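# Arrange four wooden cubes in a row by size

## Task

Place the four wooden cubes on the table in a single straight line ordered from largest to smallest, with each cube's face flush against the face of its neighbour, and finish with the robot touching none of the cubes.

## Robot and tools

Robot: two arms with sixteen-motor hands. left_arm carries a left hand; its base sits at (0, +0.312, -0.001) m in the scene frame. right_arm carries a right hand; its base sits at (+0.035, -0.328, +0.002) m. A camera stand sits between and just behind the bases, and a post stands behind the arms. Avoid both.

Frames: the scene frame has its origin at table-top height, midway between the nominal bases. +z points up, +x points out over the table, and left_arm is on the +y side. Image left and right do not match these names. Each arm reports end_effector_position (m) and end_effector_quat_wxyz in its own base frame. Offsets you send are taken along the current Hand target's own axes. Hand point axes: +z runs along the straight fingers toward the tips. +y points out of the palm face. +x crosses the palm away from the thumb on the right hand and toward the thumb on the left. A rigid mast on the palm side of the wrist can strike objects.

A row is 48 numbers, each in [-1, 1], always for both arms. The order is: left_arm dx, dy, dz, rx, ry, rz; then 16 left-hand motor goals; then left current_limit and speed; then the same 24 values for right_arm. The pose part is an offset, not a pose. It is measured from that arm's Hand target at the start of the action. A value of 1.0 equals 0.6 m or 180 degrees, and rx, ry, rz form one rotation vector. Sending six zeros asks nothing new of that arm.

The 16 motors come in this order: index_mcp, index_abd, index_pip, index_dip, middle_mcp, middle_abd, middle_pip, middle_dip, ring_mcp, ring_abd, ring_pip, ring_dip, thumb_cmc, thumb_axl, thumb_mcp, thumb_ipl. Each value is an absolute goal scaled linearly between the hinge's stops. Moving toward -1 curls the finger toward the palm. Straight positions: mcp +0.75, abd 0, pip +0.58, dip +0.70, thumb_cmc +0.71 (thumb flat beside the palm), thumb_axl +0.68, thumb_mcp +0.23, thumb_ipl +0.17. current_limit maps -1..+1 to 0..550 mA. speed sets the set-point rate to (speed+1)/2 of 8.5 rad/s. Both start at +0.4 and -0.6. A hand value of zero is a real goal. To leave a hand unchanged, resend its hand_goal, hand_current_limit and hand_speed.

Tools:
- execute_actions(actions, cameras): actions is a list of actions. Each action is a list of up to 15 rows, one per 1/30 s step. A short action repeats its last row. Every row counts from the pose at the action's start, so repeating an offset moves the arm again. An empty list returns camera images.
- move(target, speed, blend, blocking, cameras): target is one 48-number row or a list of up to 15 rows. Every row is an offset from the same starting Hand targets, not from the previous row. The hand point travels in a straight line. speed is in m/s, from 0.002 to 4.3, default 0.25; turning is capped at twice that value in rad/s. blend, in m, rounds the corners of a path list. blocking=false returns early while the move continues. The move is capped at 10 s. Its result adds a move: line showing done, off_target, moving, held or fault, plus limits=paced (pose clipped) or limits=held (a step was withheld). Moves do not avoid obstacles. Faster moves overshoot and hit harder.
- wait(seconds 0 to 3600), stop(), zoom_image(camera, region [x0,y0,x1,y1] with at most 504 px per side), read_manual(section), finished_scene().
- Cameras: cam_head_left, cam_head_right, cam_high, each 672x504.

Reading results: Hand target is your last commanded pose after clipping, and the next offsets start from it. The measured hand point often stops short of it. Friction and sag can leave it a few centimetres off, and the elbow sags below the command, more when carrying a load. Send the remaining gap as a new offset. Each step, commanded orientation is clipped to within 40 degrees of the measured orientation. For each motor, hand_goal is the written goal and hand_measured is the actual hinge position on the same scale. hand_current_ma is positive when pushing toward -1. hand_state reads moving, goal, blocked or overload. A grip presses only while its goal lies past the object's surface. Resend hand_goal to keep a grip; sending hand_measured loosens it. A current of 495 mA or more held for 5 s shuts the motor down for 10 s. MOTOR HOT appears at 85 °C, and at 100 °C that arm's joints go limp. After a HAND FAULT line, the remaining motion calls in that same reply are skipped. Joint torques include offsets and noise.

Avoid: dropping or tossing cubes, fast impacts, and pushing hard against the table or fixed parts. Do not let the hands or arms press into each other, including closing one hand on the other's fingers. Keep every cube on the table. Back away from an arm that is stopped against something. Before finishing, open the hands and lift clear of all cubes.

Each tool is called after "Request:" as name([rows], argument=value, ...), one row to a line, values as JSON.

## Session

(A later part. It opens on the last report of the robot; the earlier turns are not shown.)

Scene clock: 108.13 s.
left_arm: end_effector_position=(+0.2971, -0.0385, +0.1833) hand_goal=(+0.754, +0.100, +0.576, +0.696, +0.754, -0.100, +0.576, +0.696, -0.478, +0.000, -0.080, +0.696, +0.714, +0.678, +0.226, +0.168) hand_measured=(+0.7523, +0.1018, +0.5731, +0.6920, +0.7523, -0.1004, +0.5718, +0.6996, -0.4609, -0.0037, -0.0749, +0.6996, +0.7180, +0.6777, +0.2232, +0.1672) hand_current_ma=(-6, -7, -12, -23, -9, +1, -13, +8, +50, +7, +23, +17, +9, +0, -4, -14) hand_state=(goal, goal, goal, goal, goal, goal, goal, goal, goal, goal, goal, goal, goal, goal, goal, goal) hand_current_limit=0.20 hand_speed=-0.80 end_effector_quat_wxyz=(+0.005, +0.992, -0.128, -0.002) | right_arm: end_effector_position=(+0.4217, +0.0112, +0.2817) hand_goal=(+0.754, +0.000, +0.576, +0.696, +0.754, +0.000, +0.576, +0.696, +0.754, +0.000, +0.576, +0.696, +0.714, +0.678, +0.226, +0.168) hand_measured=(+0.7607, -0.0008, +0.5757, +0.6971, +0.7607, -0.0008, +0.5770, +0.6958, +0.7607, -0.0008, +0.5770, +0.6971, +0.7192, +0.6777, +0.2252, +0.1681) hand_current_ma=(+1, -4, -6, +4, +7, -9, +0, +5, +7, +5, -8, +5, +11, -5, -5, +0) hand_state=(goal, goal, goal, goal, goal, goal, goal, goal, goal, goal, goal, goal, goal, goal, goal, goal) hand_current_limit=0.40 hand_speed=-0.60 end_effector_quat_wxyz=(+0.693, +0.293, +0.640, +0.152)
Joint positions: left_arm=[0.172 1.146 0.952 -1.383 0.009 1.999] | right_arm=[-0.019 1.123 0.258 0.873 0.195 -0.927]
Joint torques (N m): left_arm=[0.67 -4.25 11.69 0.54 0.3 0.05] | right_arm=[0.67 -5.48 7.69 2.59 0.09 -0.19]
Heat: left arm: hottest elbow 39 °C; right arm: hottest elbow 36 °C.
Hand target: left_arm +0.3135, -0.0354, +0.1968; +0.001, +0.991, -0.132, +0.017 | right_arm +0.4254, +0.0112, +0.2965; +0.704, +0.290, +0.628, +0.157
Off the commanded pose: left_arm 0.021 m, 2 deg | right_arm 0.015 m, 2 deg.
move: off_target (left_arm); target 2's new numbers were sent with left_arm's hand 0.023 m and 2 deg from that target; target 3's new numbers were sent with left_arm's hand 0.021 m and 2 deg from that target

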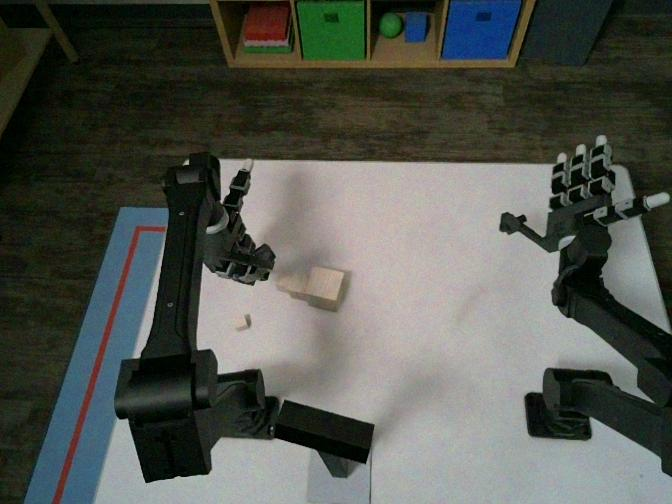

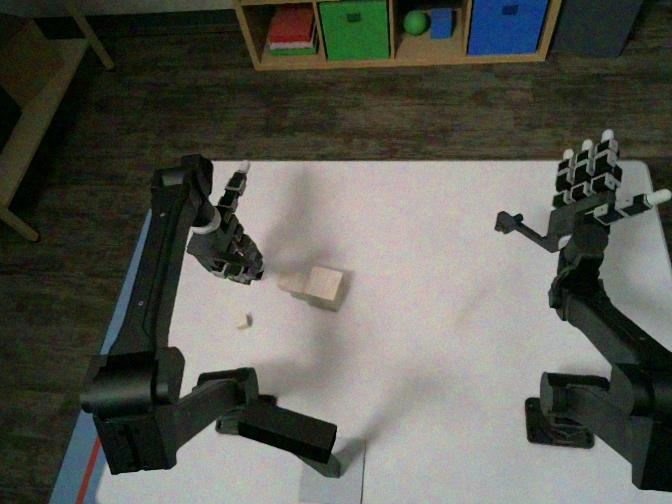

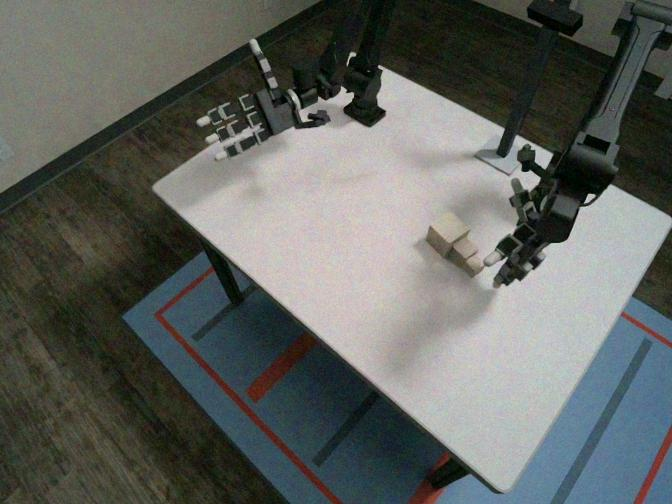

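Request:
move(target=[-0.0998, -0.1532, 0.0092, 0, 0, -0.6817, 0.754, 0.13, 0.576, 0.696, 0.754, -0.13, 0.576, 0.696, -0.479, 0, -0.08, 0.696, 0.714, 0.678, 0.226, 0.168, 0.2, -0.8, 0, 0, 0, 0, 0, 0, 0.754, 0, 0.576, 0.696, 0.754, 0, 0.576, 0.696, 0.754, 0, 0.576, 0.696, 0.714, 0.678, 0.226, 0.168, 0.4, -0.6], speed=0.22, cameras=["all"])

Request:
zoom_image(camera="cam_high", region=[490, 200, 590, 300])

Request:
zoom_image(camera="cam_head_left", region=[190, 260, 290, 360])

Request:
zoom_image(camera="cam_head_right", region=[190, 260, 290, 360])

Scene clock: 115.53 s.
left_arm: end_effector_position=(+0.2822, +0.0701, +0.1949) hand_goal=(+0.754, +0.130, +0.576, +0.696, +0.754, -0.130, +0.576, +0.696, -0.478, +0.000, -0.080, +0.696, +0.714, +0.678, +0.226, +0.168) hand_measured=(+0.7523, +0.1223, +0.5718, +0.6920, +0.7535, -0.1239, +0.5718, +0.6996, -0.4609, -0.0052, -0.0749, +0.7009, +0.7192, +0.6777, +0.2232, +0.1681) hand_current_ma=(+3, -1, -21, +0, +1, +11, -12, -14, +54, -13, +8, +12, -6, -12, -15, +8) hand_state=(goal, goal, goal, goal, goal, goal, goal, goal, goal, goal, goal, goal, goal, goal, goal, goal) hand_current_limit=0.20 hand_speed=-0.80 end_effector_quat_wxyz=(+0.021, +0.592, +0.805, +0.012) | right_arm: end_effector_position=(+0.4217, +0.0112, +0.2817) hand_goal=(+0.754, +0.000, +0.576, +0.696, +0.754, +0.000, +0.576, +0.696, +0.754, +0.000, +0.576, +0.696, +0.714, +0.678, +0.226, +0.168) hand_measured=(+0.7595, +0.0007, +0.5757, +0.6971, +0.7607, +0.0007, +0.5770, +0.6958, +0.7607, -0.0008, +0.5770, +0.6958, +0.7205, +0.6767, +0.2252, +0.1681) hand_current_ma=(-6, -5, -10, +5, +7, -7, -1, +4, +2, +6, -3, +6, +12, -10, +0, -1) hand_state=(goal, goal, goal, goal, goal, goal, goal, goal, goal, goal, goal, goal, goal, goal, goal, goal) hand_current_limit=0.40 hand_speed=-0.60 end_effector_quat_wxyz=(+0.693, +0.293, +0.640, +0.152)
Joint positions: left_arm=[0.123 0.829 0.785 -1.48 0.012 -0.18] | right_arm=[-0.019 1.123 0.258 0.873 0.195 -0.927]
Joint torques (N m): left_arm=[-0.09 -1.2 7.83 0.51 -0.24 -0.16] | right_arm=[0.79 -4.31 7.72 2.85 0.04 -0.15]
Heat: left arm: hottest elbow 38 °C; right arm: hottest elbow 36 °C.
Hand target: left_arm +0.2800, +0.0689, +0.1896; +0.015, +0.591, +0.806, +0.007 | right_arm +0.4254, +0.0112, +0.2965; +0.704, +0.290, +0.628, +0.157
Off the commanded pose: left_arm 0.006 m, 1 deg | right_arm 0.015 m, 2 deg.
move: done

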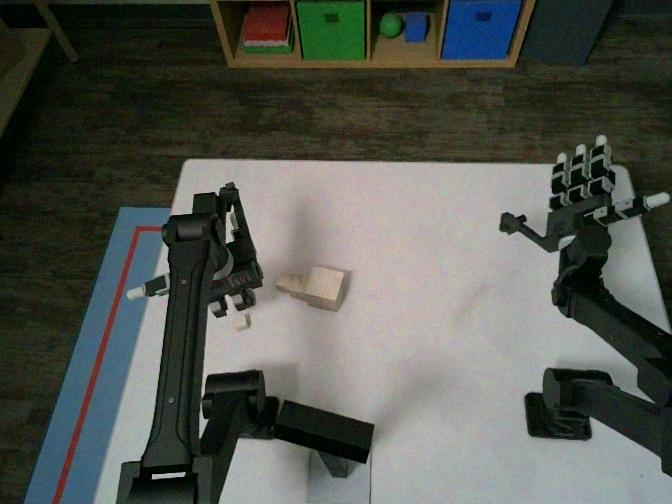

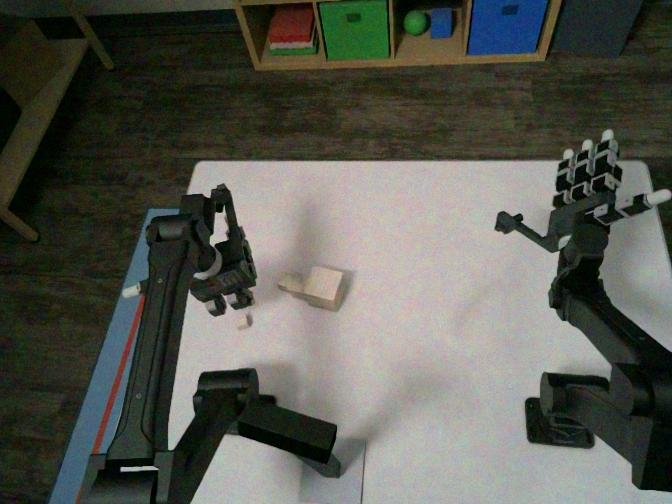

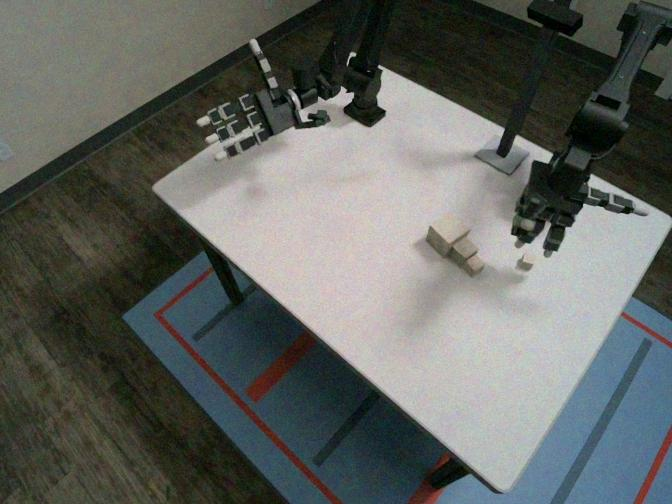

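Scaled by 5.040 from the camera's image (finer frame: 960x720).

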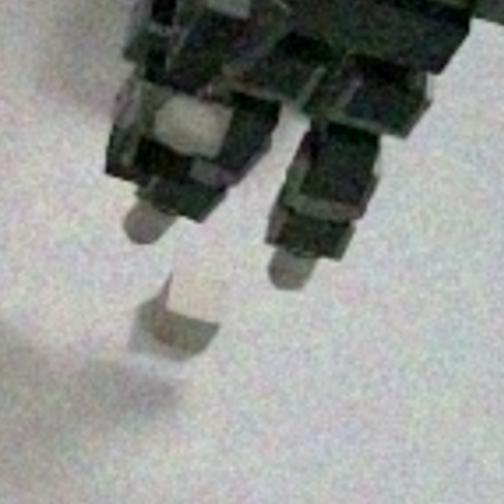

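Scaled by 5.040 from the camera's image (finer frame: 960x720).

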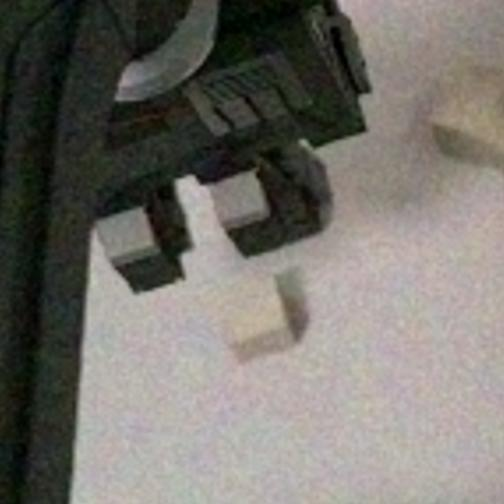

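Scaled by 5.040 from the camera's image (finer frame: 960x720).

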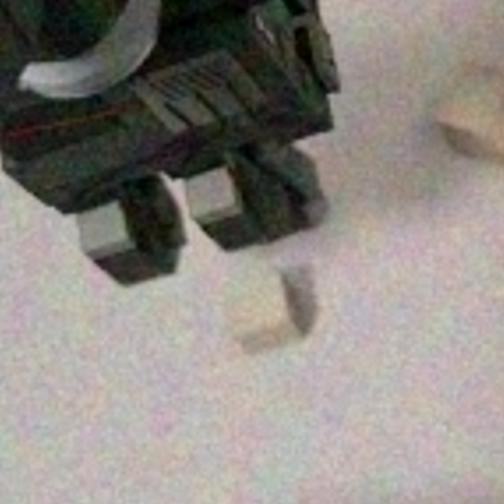

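Request:
move(target=[0.0105, -0.0088, 0.0948, 0.0131, 0.0056, 0, 0.754, 0.13, 0.576, 0.696, 0.754, -0.13, 0.576, 0.696, -0.479, 0, -0.08, 0.696, 0.714, 0.678, 0.226, 0.168, 0.2, -0.8, 0, 0, 0, 0, 0, 0, 0.754, 0, 0.576, 0.696, 0.754, 0, 0.576, 0.696, 0.754, 0, 0.576, 0.696, 0.714, 0.678, 0.226, 0.168, 0.4, -0.6], speed=0.07, cameras=["all"])

Request:
zoom_image(camera="cam_high", region=[500, 220, 560, 280])

Request:
zoom_image(camera="cam_head_left", region=[210, 290, 270, 350])

Request:
zoom_image(camera="cam_head_right", region=[210, 290, 270, 350])

Scene clock: 117.40 s.
left_arm: end_effector_position=(+0.2752, +0.0710, +0.1392) hand_goal=(+0.754, +0.130, +0.576, +0.696, +0.754, -0.130, +0.576, +0.696, -0.478, +0.000, -0.080, +0.696, +0.714, +0.678, +0.226, +0.168) hand_measured=(+0.7535, +0.1223, +0.5718, +0.6920, +0.7523, -0.1253, +0.5718, +0.6996, -0.4609, -0.0052, -0.0749, +0.7009, +0.7180, +0.6767, +0.2232, +0.1681) hand_current_ma=(-2, -19, -16, -30, -14, +19, +10, -1, +51, +3, +18, +10, -7, -9, -9, -12) hand_state=(goal, goal, goal, goal, goal, goal, goal, goal, goal, goal, goal, goal, goal, goal, goal, goal) hand_current_limit=0.20 hand_speed=-0.80 end_effector_quat_wxyz=(-0.001, +0.592, +0.806, -0.002) | right_arm: end_effector_position=(+0.4217, +0.0112, +0.2817) hand_goal=(+0.754, +0.000, +0.576, +0.696, +0.754, +0.000, +0.576, +0.696, +0.754, +0.000, +0.576, +0.696, +0.714, +0.678, +0.226, +0.168) hand_measured=(+0.7619, -0.0008, +0.5770, +0.6971, +0.7607, -0.0008, +0.5757, +0.6958, +0.7595, -0.0008, +0.5770, +0.6958, +0.7205, +0.6777, +0.2262, +0.1672) hand_current_ma=(-3, -5, -7, +3, +12, -11, +0, +4, +2, +8, -6, +10, +10, -8, -4, +3) hand_state=(goal, goal, goal, goal, goal, goal, goal, goal, goal, goal, goal, goal, goal, goal, goal, goal) hand_current_limit=0.40 hand_speed=-0.60 end_effector_quat_wxyz=(+0.693, +0.293, +0.640, +0.152)
Joint positions: left_arm=[0.123 0.869 0.668 -1.374 0.002 -0.181] | right_arm=[-0.019 1.123 0.258 0.873 0.195 -0.927]
Joint torques (N m): left_arm=[1.03 -0.85 7.31 1.17 -0.25 -0.01] | right_arm=[0.32 -5.77 7.86 3 0.08 -0.16]
Heat: left arm: hottest elbow 38 °C; right arm: hottest elbow 36 °C.
Hand target: left_arm +0.2749, +0.0730, +0.1325; -0.004, +0.591, +0.807, -0.004 | right_arm +0.4254, +0.0112, +0.2965; +0.704, +0.290, +0.628, +0.157
Off the commanded pose: left_arm 0.007 m, 0 deg | right_arm 0.015 m, 2 deg.
move: done

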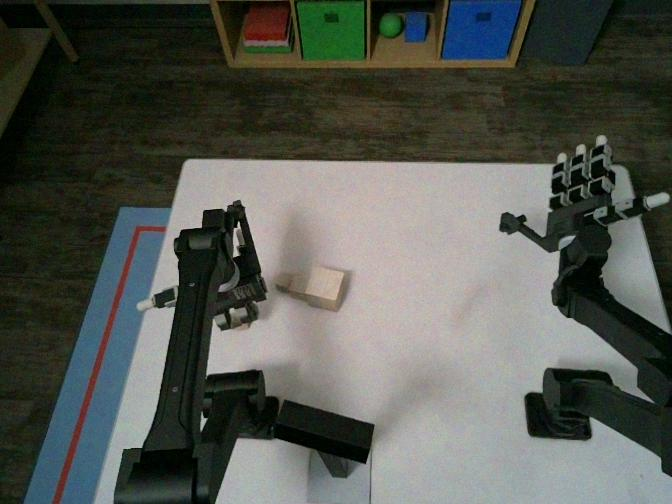

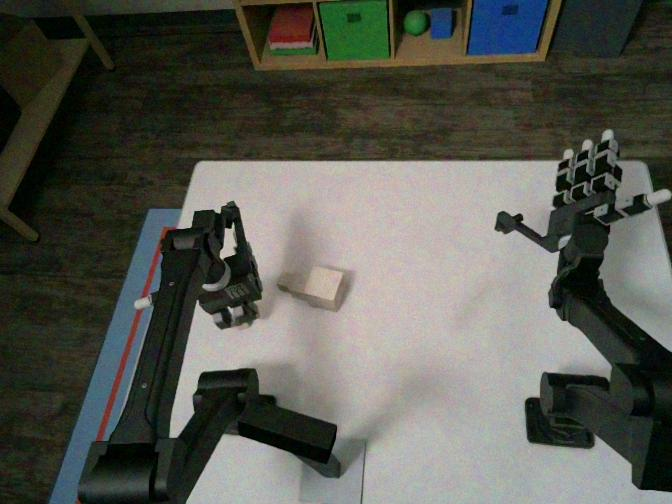

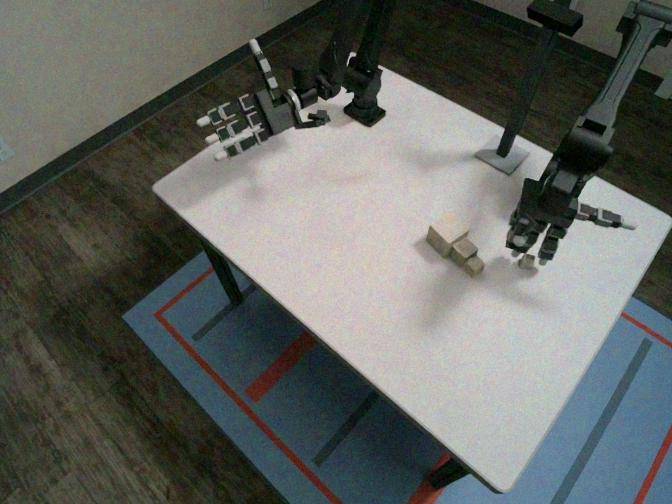

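Scaled by 8.400 from the camera's image (finer frame: 960x720).

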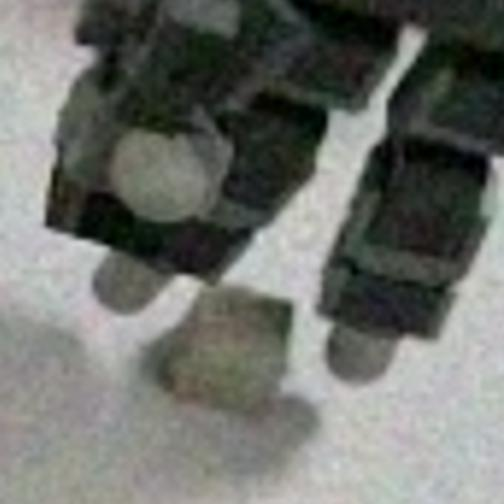

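Scaled by 8.400 from the camera's image (finer frame: 960x720).

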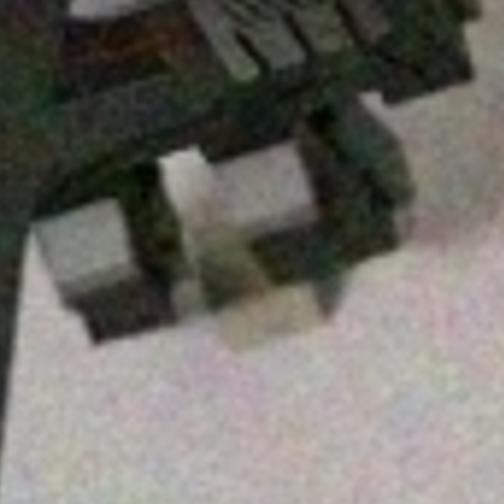

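Scaled by 8.400 from the camera's image (finer frame: 960x720).

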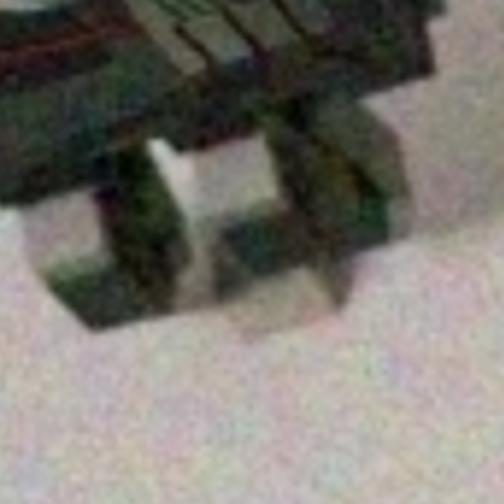

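Request:
move([
  [0.0003, 0.0073, 0.0183, 0, 0, 0, 0.754, 0.13, 0.576, 0.696, 0.754, -0.13, 0.576, 0.696, -0.479, 0, -0.08, 0.696, 0.714, 0.678, 0.226, 0.168, 0.2, -0.8, 0, 0, 0, 0, 0, 0, 0.754, 0, 0.576, 0.696, 0.754, 0, 0.576, 0.696, 0.754, 0, 0.576, 0.696, 0.714, 0.678, 0.226, 0.168, 0.4, -0.6],
], speed=0.05, cameras=["cam_high"])

Request:
zoom_image(camera="cam_high", region=[500, 220, 560, 280])

Scene clock: 118.43 s.
left_arm: end_effector_position=(+0.2795, +0.0724, +0.1284) hand_goal=(+0.754, +0.130, +0.576, +0.696, +0.754, -0.130, +0.576, +0.696, -0.478, +0.000, -0.080, +0.696, +0.714, +0.678, +0.226, +0.168) hand_measured=(+0.7535, +0.1223, +0.5731, +0.6920, +0.7523, -0.1239, +0.5731, +0.6996, -0.4609, -0.0052, -0.0749, +0.7009, +0.7180, +0.6767, +0.2232, +0.1672) hand_current_ma=(+7, -1, -21, -18, -4, +4, -2, -5, +55, -20, -1, -7, +26, -13, -3, +5) hand_state=(goal, goal, goal, goal, goal, goal, goal, goal, goal, goal, goal, goal, goal, goal, goal, goal) hand_current_limit=0.20 hand_speed=-0.80 end_effector_quat_wxyz=(-0.001, +0.591, +0.807, -0.002) | right_arm: end_effector_position=(+0.4217, +0.0112, +0.2817) hand_goal=(+0.754, +0.000, +0.576, +0.696, +0.754, +0.000, +0.576, +0.696, +0.754, +0.000, +0.576, +0.696, +0.714, +0.678, +0.226, +0.168) hand_measured=(+0.7607, -0.0008, +0.5757, +0.6958, +0.7607, -0.0008, +0.5757, +0.6971, +0.7607, -0.0008, +0.5757, +0.6958, +0.7205, +0.6777, +0.2262, +0.1681) hand_current_ma=(-2, -7, -9, +7, +10, -10, -1, +4, -1, +4, -2, +5, +7, -11, -8, +0) hand_state=(goal, goal, goal, goal, goal, goal, goal, goal, goal, goal, goal, goal, goal, goal, goal, goal) hand_current_limit=0.40 hand_speed=-0.60 end_effector_quat_wxyz=(+0.693, +0.293, +0.640, +0.152)
Joint positions: left_arm=[0.126 0.893 0.65 -1.332 0.002 -0.181] | right_arm=[-0.019 1.123 0.258 0.873 0.195 -0.927]
Joint torques (N m): left_arm=[1.26 -1.08 7.17 1.09 -0.25 0.03] | right_arm=[0.32 -6.01 7.73 2.93 0.09 -0.18]
Heat: left arm: hottest elbow 38 °C; right arm: hottest elbow 36 °C.
Hand target: left_arm +0.2789, +0.0745, +0.1214; -0.004, +0.591, +0.807, -0.004 | right_arm +0.4254, +0.0112, +0.2965; +0.704, +0.290, +0.628, +0.157
Off the commanded pose: left_arm 0.007 m, 0 deg | right_arm 0.015 m, 2 deg.
move: done

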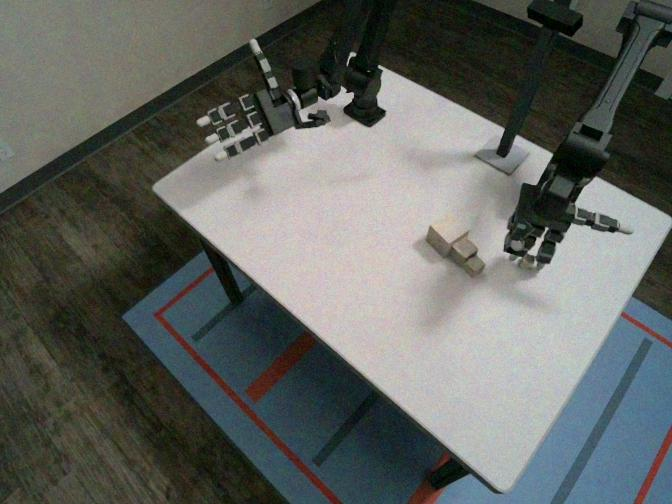

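Scaled by 8.400 from the camera's image (finer frame: 960x720).

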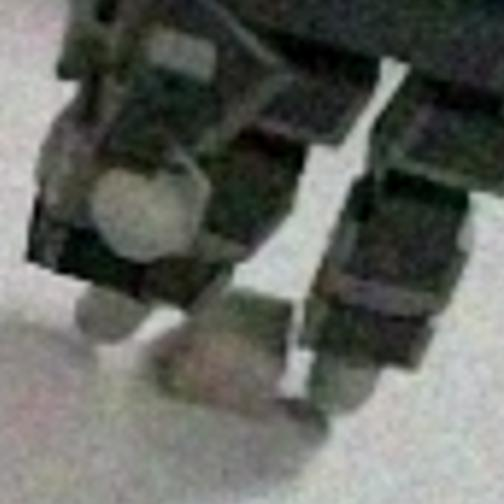

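Request:
move(target=[0, 0, 0, 0, 0, 0, 0.754, -0.09, 0.576, 0.696, 0.754, 0.09, 0.576, 0.696, -0.479, 0, -0.08, 0.696, 0.714, 0.678, 0.226, 0.168, 0.0, -0.93, 0, 0, 0, 0, 0, 0, 0.754, 0, 0.576, 0.696, 0.754, 0, 0.576, 0.696, 0.754, 0, 0.576, 0.696, 0.714, 0.678, 0.226, 0.168, 0.4, -0.6], speed=0.05)

Request:
wait(seconds=1, cameras=["cam_high"])

Request:
zoom_image(camera="cam_high", region=[500, 220, 560, 280])

Scene clock: 119.27 s.
left_arm: end_effector_position=(+0.2795, +0.0725, +0.1284) hand_goal=(+0.754, -0.090, +0.576, +0.696, +0.754, +0.090, +0.576, +0.696, -0.478, +0.000, -0.080, +0.696, +0.714, +0.678, +0.226, +0.168) hand_measured=(+0.7535, +0.0139, +0.5718, +0.6920, +0.7523, -0.0052, +0.5718, +0.6996, -0.4609, -0.0052, -0.0749, +0.7009, +0.7180, +0.6767, +0.2232, +0.1681) hand_current_ma=(+3, +159, -2, -27, -8, -126, -9, -4, +58, +5, +3, +5, -2, -4, -5, -8) hand_state=(goal, moving, goal, goal, goal, moving, goal, goal, goal, goal, goal, goal, goal, goal, goal, goal) hand_current_limit=0.00 hand_speed=-0.93 end_effector_quat_wxyz=(-0.001, +0.591, +0.807, -0.002) | right_arm: end_effector_position=(+0.4217, +0.0112, +0.2817) hand_goal=(+0.754, +0.000, +0.576, +0.696, +0.754, +0.000, +0.576, +0.696, +0.754, +0.000, +0.576, +0.696, +0.714, +0.678, +0.226, +0.168) hand_measured=(+0.7607, -0.0008, +0.5770, +0.6958, +0.7607, -0.0008, +0.5757, +0.6958, +0.7607, -0.0008, +0.5770, +0.6958, +0.7205, +0.6777, +0.2262, +0.1672) hand_current_ma=(-5, -6, -7, +1, +10, -7, +3, +5, +6, +11, -5, +6, +6, -4, -7, +2) hand_state=(goal, goal, goal, goal, goal, goal, goal, goal, goal, goal, goal, goal, goal, goal, goal, goal) hand_current_limit=0.40 hand_speed=-0.60 end_effector_quat_wxyz=(+0.693, +0.293, +0.640, +0.152)
Joint positions: left_arm=[0.126 0.893 0.65 -1.332 0.002 -0.181] | right_arm=[-0.019 1.123 0.258 0.873 0.195 -0.927]
Joint torques (N m): left_arm=[1.14 -1.2 7.24 1.1 -0.24 0.04] | right_arm=[0.38 -5.19 7.84 2.92 0.03 -0.19]
Heat: left arm: hottest elbow 38 °C; right arm: hottest elbow 36 °C.
Hand target: left_arm +0.2789, +0.0745, +0.1214; -0.004, +0.591, +0.807, -0.004 | right_arm +0.4254, +0.0112, +0.2965; +0.704, +0.290, +0.628, +0.157
Off the commanded pose: left_arm 0.007 m, 0 deg | right_arm 0.015 m, 2 deg.
move: done

Scene clock: 120.27 s.
left_arm: end_effector_position=(+0.2795, +0.0725, +0.1284) hand_goal=(+0.754, -0.090, +0.576, +0.696, +0.754, +0.090, +0.576, +0.696, -0.478, +0.000, -0.080, +0.696, +0.714, +0.678, +0.226, +0.168) hand_measured=(+0.7523, +0.0139, +0.5731, +0.6932, +0.7523, -0.0037, +0.5718, +0.6996, -0.4609, -0.0052, -0.0749, +0.7009, +0.7180, +0.6777, +0.2232, +0.1681) hand_current_ma=(+17, +237, -7, -24, -24, -199, +2, +16, +37, -8, +9, +17, +13, -9, +0, -5) hand_state=(goal, blocked, goal, goal, goal, blocked, goal, goal, goal, goal, goal, goal, goal, goal, goal, goal) hand_current_limit=0.00 hand_speed=-0.93 end_effector_quat_wxyz=(-0.001, +0.591, +0.807, -0.002) | right_arm: end_effector_position=(+0.4217, +0.0112, +0.2817) hand_goal=(+0.754, +0.000, +0.576, +0.696, +0.754, +0.000, +0.576, +0.696, +0.754, +0.000, +0.576, +0.696, +0.714, +0.678, +0.226, +0.168) hand_measured=(+0.7595, +0.0007, +0.5770, +0.6958, +0.7607, -0.0008, +0.5770, +0.6945, +0.7607, -0.0008, +0.5770, +0.6958, +0.7217, +0.6777, +0.2262, +0.1681) hand_current_ma=(-3, -2, -12, +6, +11, -8, +0, +2, +6, +7, -6, +5, +8, -7, -10, +1) hand_state=(goal, goal, goal, goal, goal, goal, goal, goal, goal, goal, goal, goal, goal, goal, goal, goal) hand_current_limit=0.40 hand_speed=-0.60 end_effector_quat_wxyz=(+0.693, +0.293, +0.640, +0.152)
Joint positions: left_arm=[0.126 0.893 0.65 -1.332 0.002 -0.181] | right_arm=[-0.019 1.123 0.258 0.873 0.195 -0.927]
Joint torques (N m): left_arm=[1.26 -1.2 7.25 1.1 -0.24 0.03] | right_arm=[0.44 -5.25 7.8 2.77 0.06 -0.14]
Heat: left arm: hottest elbow 38 °C; right arm: hottest elbow 36 °C.
Hand target: left_arm +0.2789, +0.0745, +0.1214; -0.004, +0.591, +0.807, -0.004 | right_arm +0.4254, +0.0112, +0.2965; +0.704, +0.290, +0.628, +0.157
Off the commanded pose: left_arm 0.007 m, 0 deg | right_arm 0.015 m, 2 deg.
wait: 1.00 s; at rest by 0.17 s

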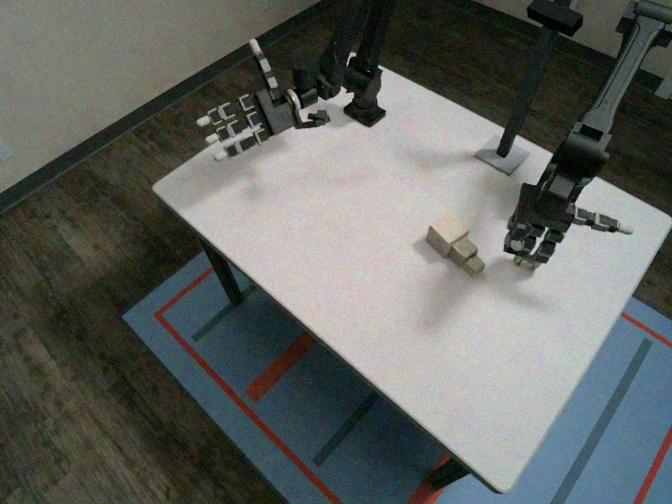

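Scaled by 8.400 from the camera's image (finer frame: 960x720).

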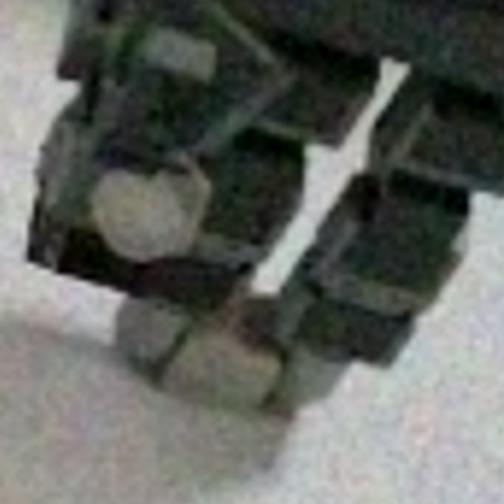

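Request:
move([
  [-0.0022, 0.0118, -0.1228, -0.0111, -0.0018, 0, 0.754, -0.09, 0.576, 0.696, 0.754, 0.09, 0.576, 0.696, -0.479, 0, -0.08, 0.696, 0.714, 0.678, 0.226, 0.168, 0.0, -0.93, 0, 0, 0, 0, 0, 0, 0.754, 0, 0.576, 0.696, 0.754, 0, 0.576, 0.696, 0.754, 0, 0.576, 0.696, 0.714, 0.678, 0.226, 0.168, 0.4, -0.6],
  [-0.2535, -0.0508, -0.1225, -0.0121, 0.0125, 0.6767, 0.754, -0.09, 0.576, 0.696, 0.754, 0.09, 0.576, 0.696, -0.479, 0, -0.08, 0.696, 0.714, 0.678, 0.226, 0.168, 0.0, -0.93, 0, 0, 0, 0, 0, 0, 0.754, 0, 0.576, 0.696, 0.754, 0, 0.576, 0.696, 0.754, 0, 0.576, 0.696, 0.714, 0.678, 0.226, 0.168, 0.4, -0.6],
], speed=[0.06, 0.2], cameras=["all"])

Request:
zoom_image(camera="cam_high", region=[440, 215, 510, 295])

Request:
zoom_image(camera="cam_head_left", region=[240, 250, 340, 330])

Scene clock: 128.90 s.
left_arm: end_effector_position=(+0.2786, -0.0779, +0.1804) hand_goal=(+0.754, -0.090, +0.576, +0.696, +0.754, +0.090, +0.576, +0.696, -0.478, +0.000, -0.080, +0.696, +0.714, +0.678, +0.226, +0.168) hand_measured=(+0.7535, +0.0139, +0.5731, +0.6932, +0.7523, -0.0037, +0.5718, +0.6920, -0.4609, -0.0052, -0.0749, +0.7009, +0.7142, +0.6777, +0.2232, +0.1681) hand_current_ma=(+3, +241, -4, -22, -14, -210, +1, -16, +51, -1, +9, +19, -2, -18, -18, -9) hand_state=(goal, blocked, goal, goal, goal, blocked, goal, goal, goal, goal, goal, goal, goal, goal, goal, goal) hand_current_limit=0.00 hand_speed=-0.93 end_effector_quat_wxyz=(+0.000, +0.993, -0.116, -0.006) | right_arm: end_effector_position=(+0.4217, +0.0112, +0.2817) hand_goal=(+0.754, +0.000, +0.576, +0.696, +0.754, +0.000, +0.576, +0.696, +0.754, +0.000, +0.576, +0.696, +0.714, +0.678, +0.226, +0.168) hand_measured=(+0.7607, -0.0023, +0.5770, +0.6958, +0.7595, -0.0023, +0.5770, +0.6945, +0.7607, -0.0008, +0.5770, +0.6971, +0.7205, +0.6788, +0.2252, +0.1681) hand_current_ma=(-4, -3, -10, +4, +11, -5, -1, +5, -1, +10, -5, +3, +14, -8, -4, -2) hand_state=(goal, goal, goal, goal, goal, goal, goal, goal, goal, goal, goal, goal, goal, goal, goal, goal) hand_current_limit=0.40 hand_speed=-0.60 end_effector_quat_wxyz=(+0.693, +0.293, +0.640, +0.152)
Joint positions: left_arm=[0.036 1.081 0.901 -1.403 -0.003 1.839] | right_arm=[-0.019 1.123 0.258 0.873 0.195 -0.927]
Joint torques (N m): left_arm=[-0.03 -3.43 11.69 0.9 0.27 0.05] | right_arm=[0.79 -5.36 7.79 2.96 0.06 -0.18]
Heat: left arm: hottest elbow 39 °C; right arm: hottest elbow 36 °C.
Hand target: left_arm +0.2965, -0.0795, +0.1949; -0.003, +0.992, -0.124, +0.016 | right_arm +0.4254, +0.0112, +0.2965; +0.704, +0.290, +0.628, +0.157
Off the commanded pose: left_arm 0.023 m, 3 deg | right_arm 0.015 m, 2 deg.
move: off_target (left_arm)

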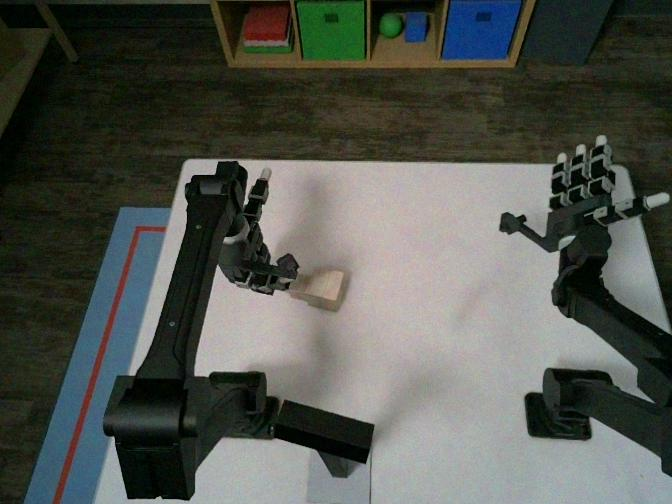

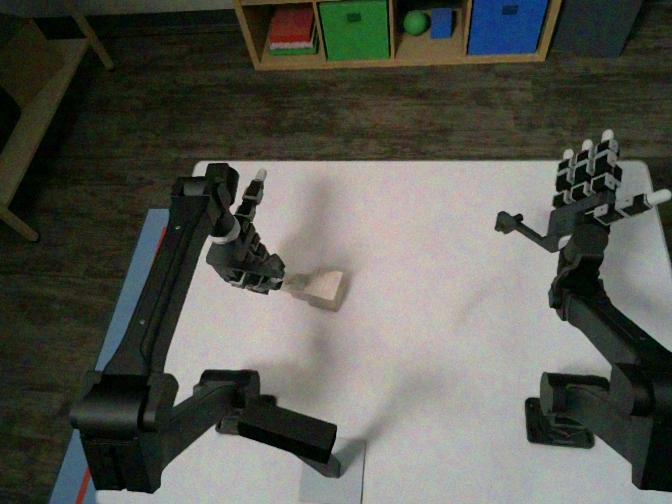

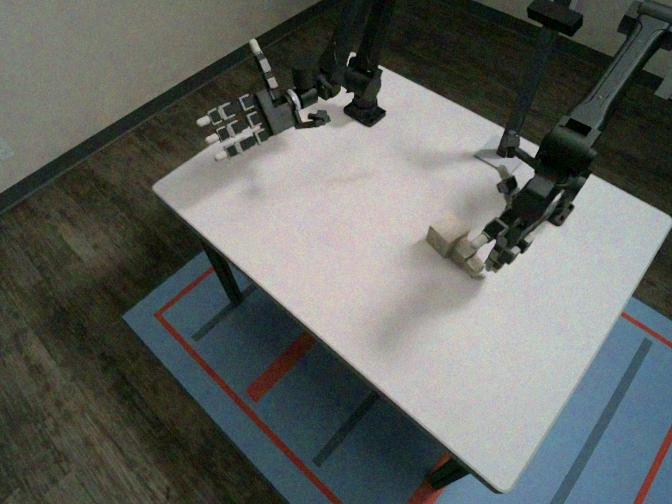

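Scaled by 6.300 from the camera's image (finer frame: 960x720).

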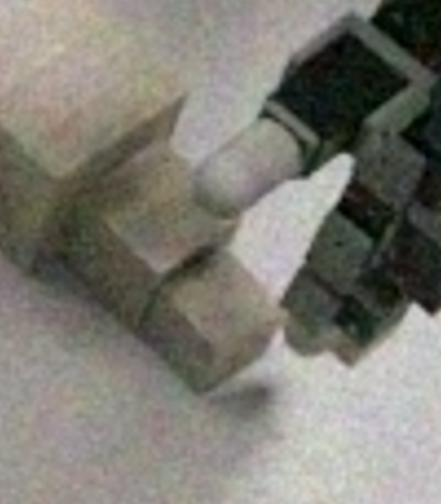

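Scaled by 5.040 from the camera's image (finer frame: 960x720).

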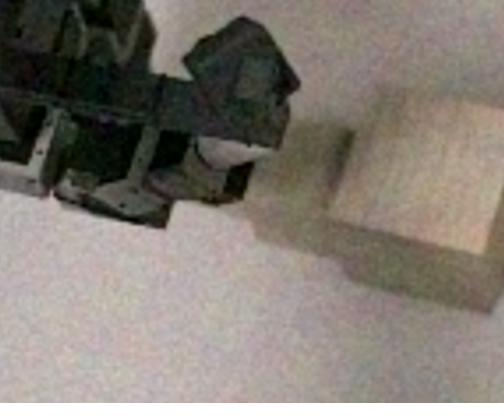

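Request:
zoom_image(camera="cam_high", region=[425, 205, 495, 285])

Request:
zoom_image(camera="cam_head_left", region=[265, 255, 350, 325])

Request:
zoom_image(camera="cam_head_right", region=[265, 255, 350, 325])

Scaled by 6.300 from the camera's image (finer frame: 960x720).

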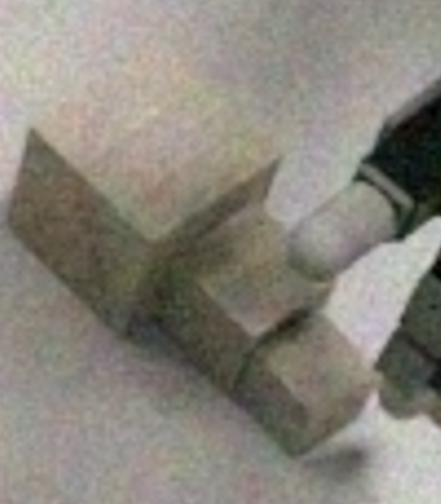

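Scaled by 5.929 from the camera's image (finer frame: 960x720).

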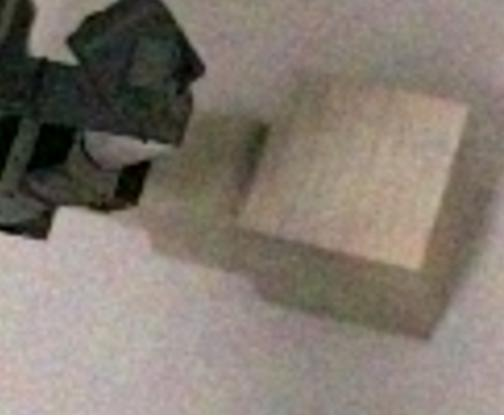

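Scaled by 5.929 from the camera's image (finer frame: 960x720).

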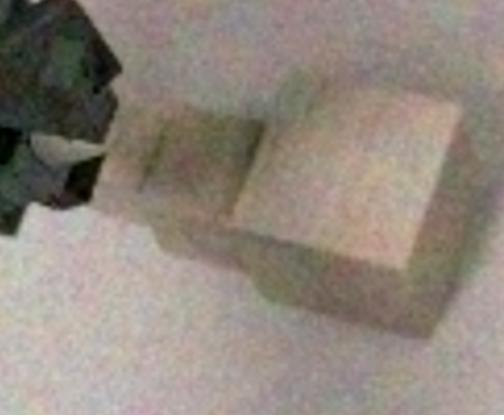

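Request:
move(target=[-0.0025, 0.0085, 0.0873, -0.0041, -0.0136, 0, 0.754, -0.09, 0.576, 0.696, 0.754, 0.09, 0.576, 0.696, -0.479, 0, -0.08, 0.696, 0.714, 0.678, 0.226, 0.168, 0.0, -0.93, 0, 0, 0, 0, 0, 0, 0.754, 0, 0.576, 0.696, 0.754, 0, 0.576, 0.696, 0.754, 0, 0.576, 0.696, 0.714, 0.678, 0.226, 0.168, 0.4, -0.6], speed=0.06, cameras=["all"])

Request:
zoom_image(camera="cam_high", region=[440, 225, 510, 295])

Request:
zoom_image(camera="cam_head_left", region=[240, 250, 320, 330])

Scene clock: 131.07 s.
left_arm: end_effector_position=(+0.2959, -0.0812, +0.1500) hand_goal=(+0.754, -0.090, +0.576, +0.696, +0.754, +0.090, +0.576, +0.696, -0.478, +0.000, -0.080, +0.696, +0.714, +0.678, +0.226, +0.168) hand_measured=(+0.7535, +0.0139, +0.5718, +0.6932, +0.7523, -0.0037, +0.5731, +0.6907, -0.4609, -0.0052, -0.0749, +0.7009, +0.7142, +0.6777, +0.2232, +0.1681) hand_current_ma=(+18, +234, -5, -13, -14, -205, -19, -23, +48, -5, +10, +7, -8, -12, -22, -9) hand_state=(goal, blocked, goal, goal, goal, blocked, goal, goal, goal, goal, goal, goal, goal, goal, goal, goal) hand_current_limit=0.00 hand_speed=-0.93 end_effector_quat_wxyz=(-0.001, +0.992, -0.123, -0.001) | right_arm: end_effector_position=(+0.4217, +0.0112, +0.2817) hand_goal=(+0.754, +0.000, +0.576, +0.696, +0.754, +0.000, +0.576, +0.696, +0.754, +0.000, +0.576, +0.696, +0.714, +0.678, +0.226, +0.168) hand_measured=(+0.7607, -0.0008, +0.5770, +0.6971, +0.7607, -0.0008, +0.5770, +0.6958, +0.7607, -0.0008, +0.5770, +0.6958, +0.7205, +0.6767, +0.2262, +0.1681) hand_current_ma=(-3, -6, -11, +5, +8, -8, +2, +3, +2, +2, -5, +7, +7, -9, -6, -2) hand_state=(goal, goal, goal, goal, goal, goal, goal, goal, goal, goal, goal, goal, goal, goal, goal, goal) hand_current_limit=0.40 hand_speed=-0.60 end_effector_quat_wxyz=(+0.693, +0.293, +0.640, +0.152)
Joint positions: left_arm=[0.023 1.147 0.866 -1.291 -0.002 1.84] | right_arm=[-0.019 1.123 0.258 0.873 0.195 -0.927]
Joint torques (N m): left_arm=[-0.21 -4.01 7.17 1.02 0.28 -0.11] | right_arm=[0.26 -4.84 7.69 2.86 0.06 -0.17]
Heat: left arm: hottest elbow 39 °C; right arm: hottest elbow 36 °C.
Hand target: left_arm +0.2956, -0.0841, +0.1426; +0.001, +0.992, -0.125, -0.006 | right_arm +0.4254, +0.0112, +0.2965; +0.704, +0.290, +0.628, +0.157
Off the commanded pose: left_arm 0.008 m, 1 deg | right_arm 0.015 m, 2 deg.
move: done

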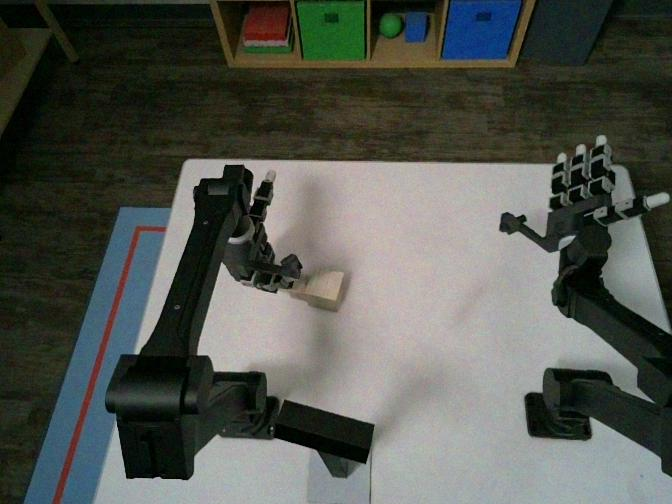

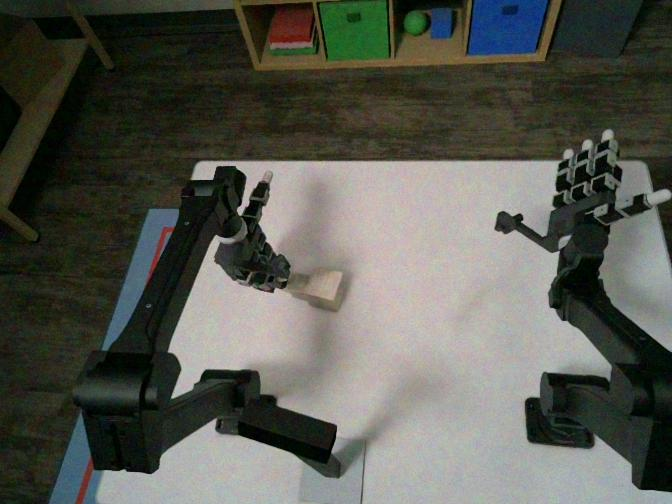

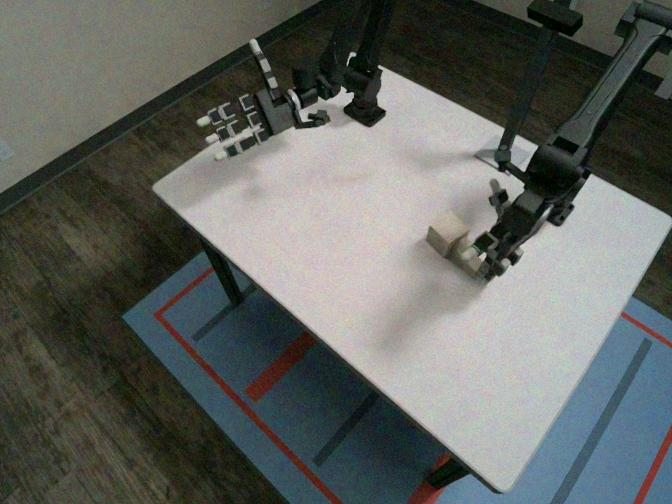

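Scaled by 7.200 from the camera's image (finer frame: 960x720).

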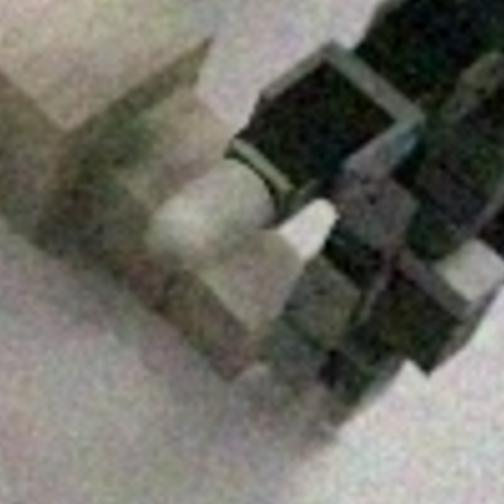

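Scaled by 6.300 from the camera's image (finer frame: 960x720).

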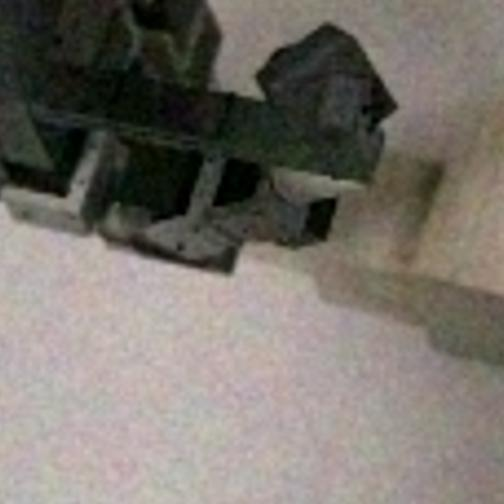

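Request:
move(target=[-0.0145, 0.0007, 0.0335, 0, 0, 0, 0.754, -0.09, 0.576, 0.696, 0.754, 0.09, 0.576, 0.696, -0.479, 0, -0.08, 0.696, 0.714, 0.678, 0.226, 0.168, 0.0, -0.93, 0, 0, 0, 0, 0, 0, 0.754, 0, 0.576, 0.696, 0.754, 0, 0.576, 0.696, 0.754, 0, 0.576, 0.696, 0.714, 0.678, 0.226, 0.168, 0.4, -0.6], speed=0.05, cameras=["all"])

Request:
zoom_image(camera="cam_high", region=[450, 240, 500, 295])

Request:
zoom_image(camera="cam_head_left", region=[240, 250, 320, 330])

Scene clock: 132.23 s.
left_arm: end_effector_position=(+0.2878, -0.0814, +0.1285) hand_goal=(+0.754, -0.090, +0.576, +0.696, +0.754, +0.090, +0.576, +0.696, -0.478, +0.000, -0.080, +0.696, +0.714, +0.678, +0.226, +0.168) hand_measured=(+0.7535, +0.0139, +0.5731, +0.6920, +0.7523, -0.0037, +0.5731, +0.6920, -0.4609, -0.0052, -0.0749, +0.6996, +0.7142, +0.6777, +0.2232, +0.1681) hand_current_ma=(+0, +247, -15, -10, +0, -200, -8, -17, +61, +2, +13, +13, +0, -16, -14, -1) hand_state=(goal, blocked, goal, goal, goal, blocked, goal, goal, goal, goal, goal, goal, goal, goal, goal, goal) hand_current_limit=0.00 hand_speed=-0.93 end_effector_quat_wxyz=(+0.000, +0.992, -0.123, -0.003) | right_arm: end_effector_position=(+0.4217, +0.0112, +0.2817) hand_goal=(+0.754, +0.000, +0.576, +0.696, +0.754, +0.000, +0.576, +0.696, +0.754, +0.000, +0.576, +0.696, +0.714, +0.678, +0.226, +0.168) hand_measured=(+0.7607, -0.0008, +0.5770, +0.6958, +0.7619, -0.0008, +0.5770, +0.6958, +0.7595, -0.0023, +0.5757, +0.6971, +0.7205, +0.6777, +0.2262, +0.1681) hand_current_ma=(-4, -7, -10, +5, +12, -5, -4, +3, +6, +6, -3, +3, +8, -9, -6, +1) hand_state=(goal, goal, goal, goal, goal, goal, goal, goal, goal, goal, goal, goal, goal, goal, goal, goal) hand_current_limit=0.40 hand_speed=-0.60 end_effector_quat_wxyz=(+0.693, +0.293, +0.640, +0.152)
Joint positions: left_arm=[0.023 1.147 0.807 -1.237 -0.002 1.84] | right_arm=[-0.019 1.123 0.258 0.873 0.195 -0.927]
Joint torques (N m): left_arm=[0.38 -4.37 6.94 1.01 0.27 -0.04] | right_arm=[0.67 -5.19 7.71 2.76 0.06 -0.2]
Heat: left arm: hottest elbow 39 °C; right arm: hottest elbow 36 °C.
Hand target: left_arm +0.2868, -0.0824, +0.1225; +0.001, +0.992, -0.125, -0.006 | right_arm +0.4254, +0.0112, +0.2965; +0.704, +0.290, +0.628, +0.157
Off the commanded pose: left_arm 0.006 m, 0 deg | right_arm 0.015 m, 2 deg.
move: done

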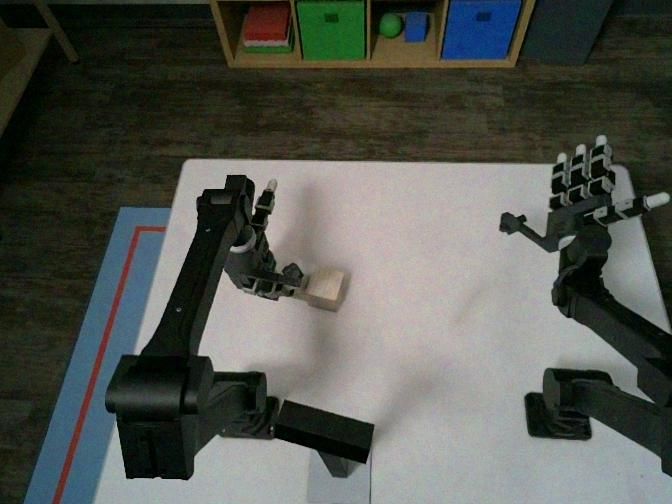

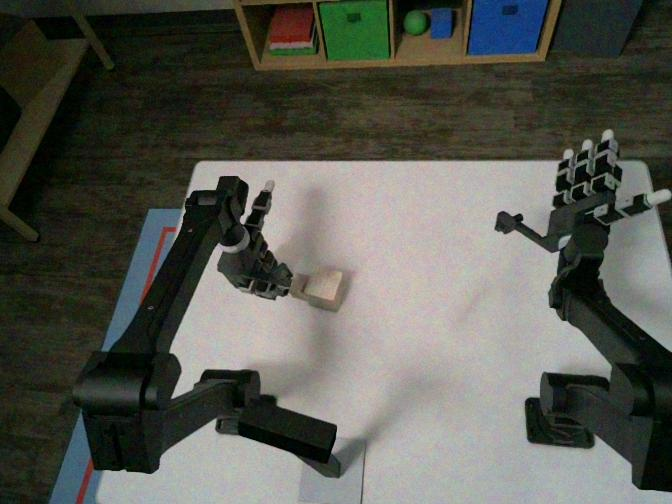

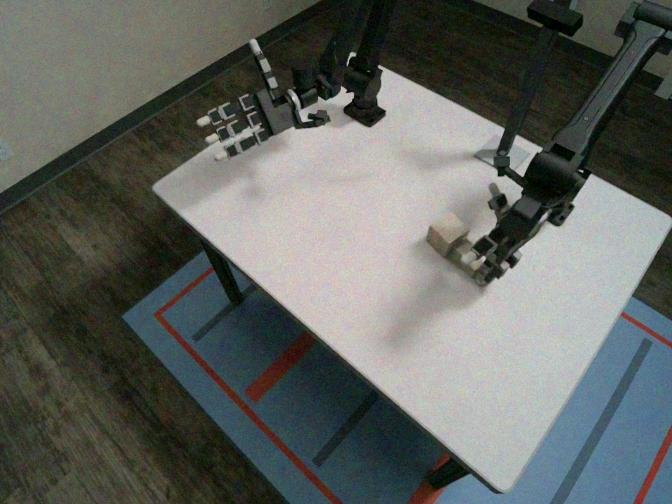

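Scaled by 9.164 from the camera's image (finer frame: 960x720).

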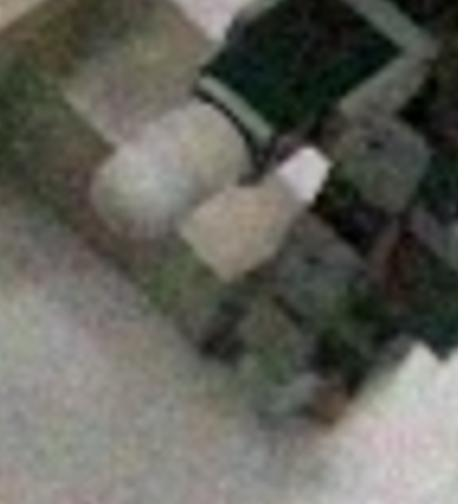

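Scaled by 6.300 from the camera's image (finer frame: 960x720).

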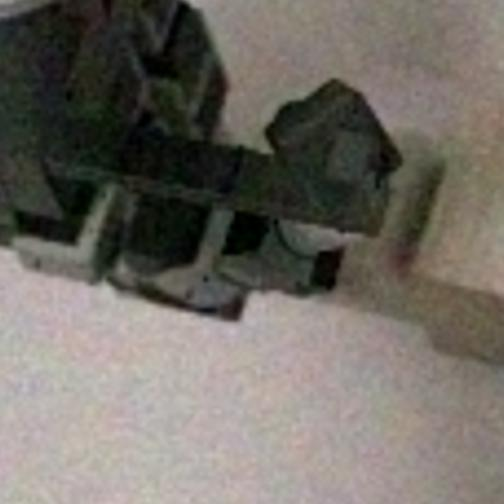

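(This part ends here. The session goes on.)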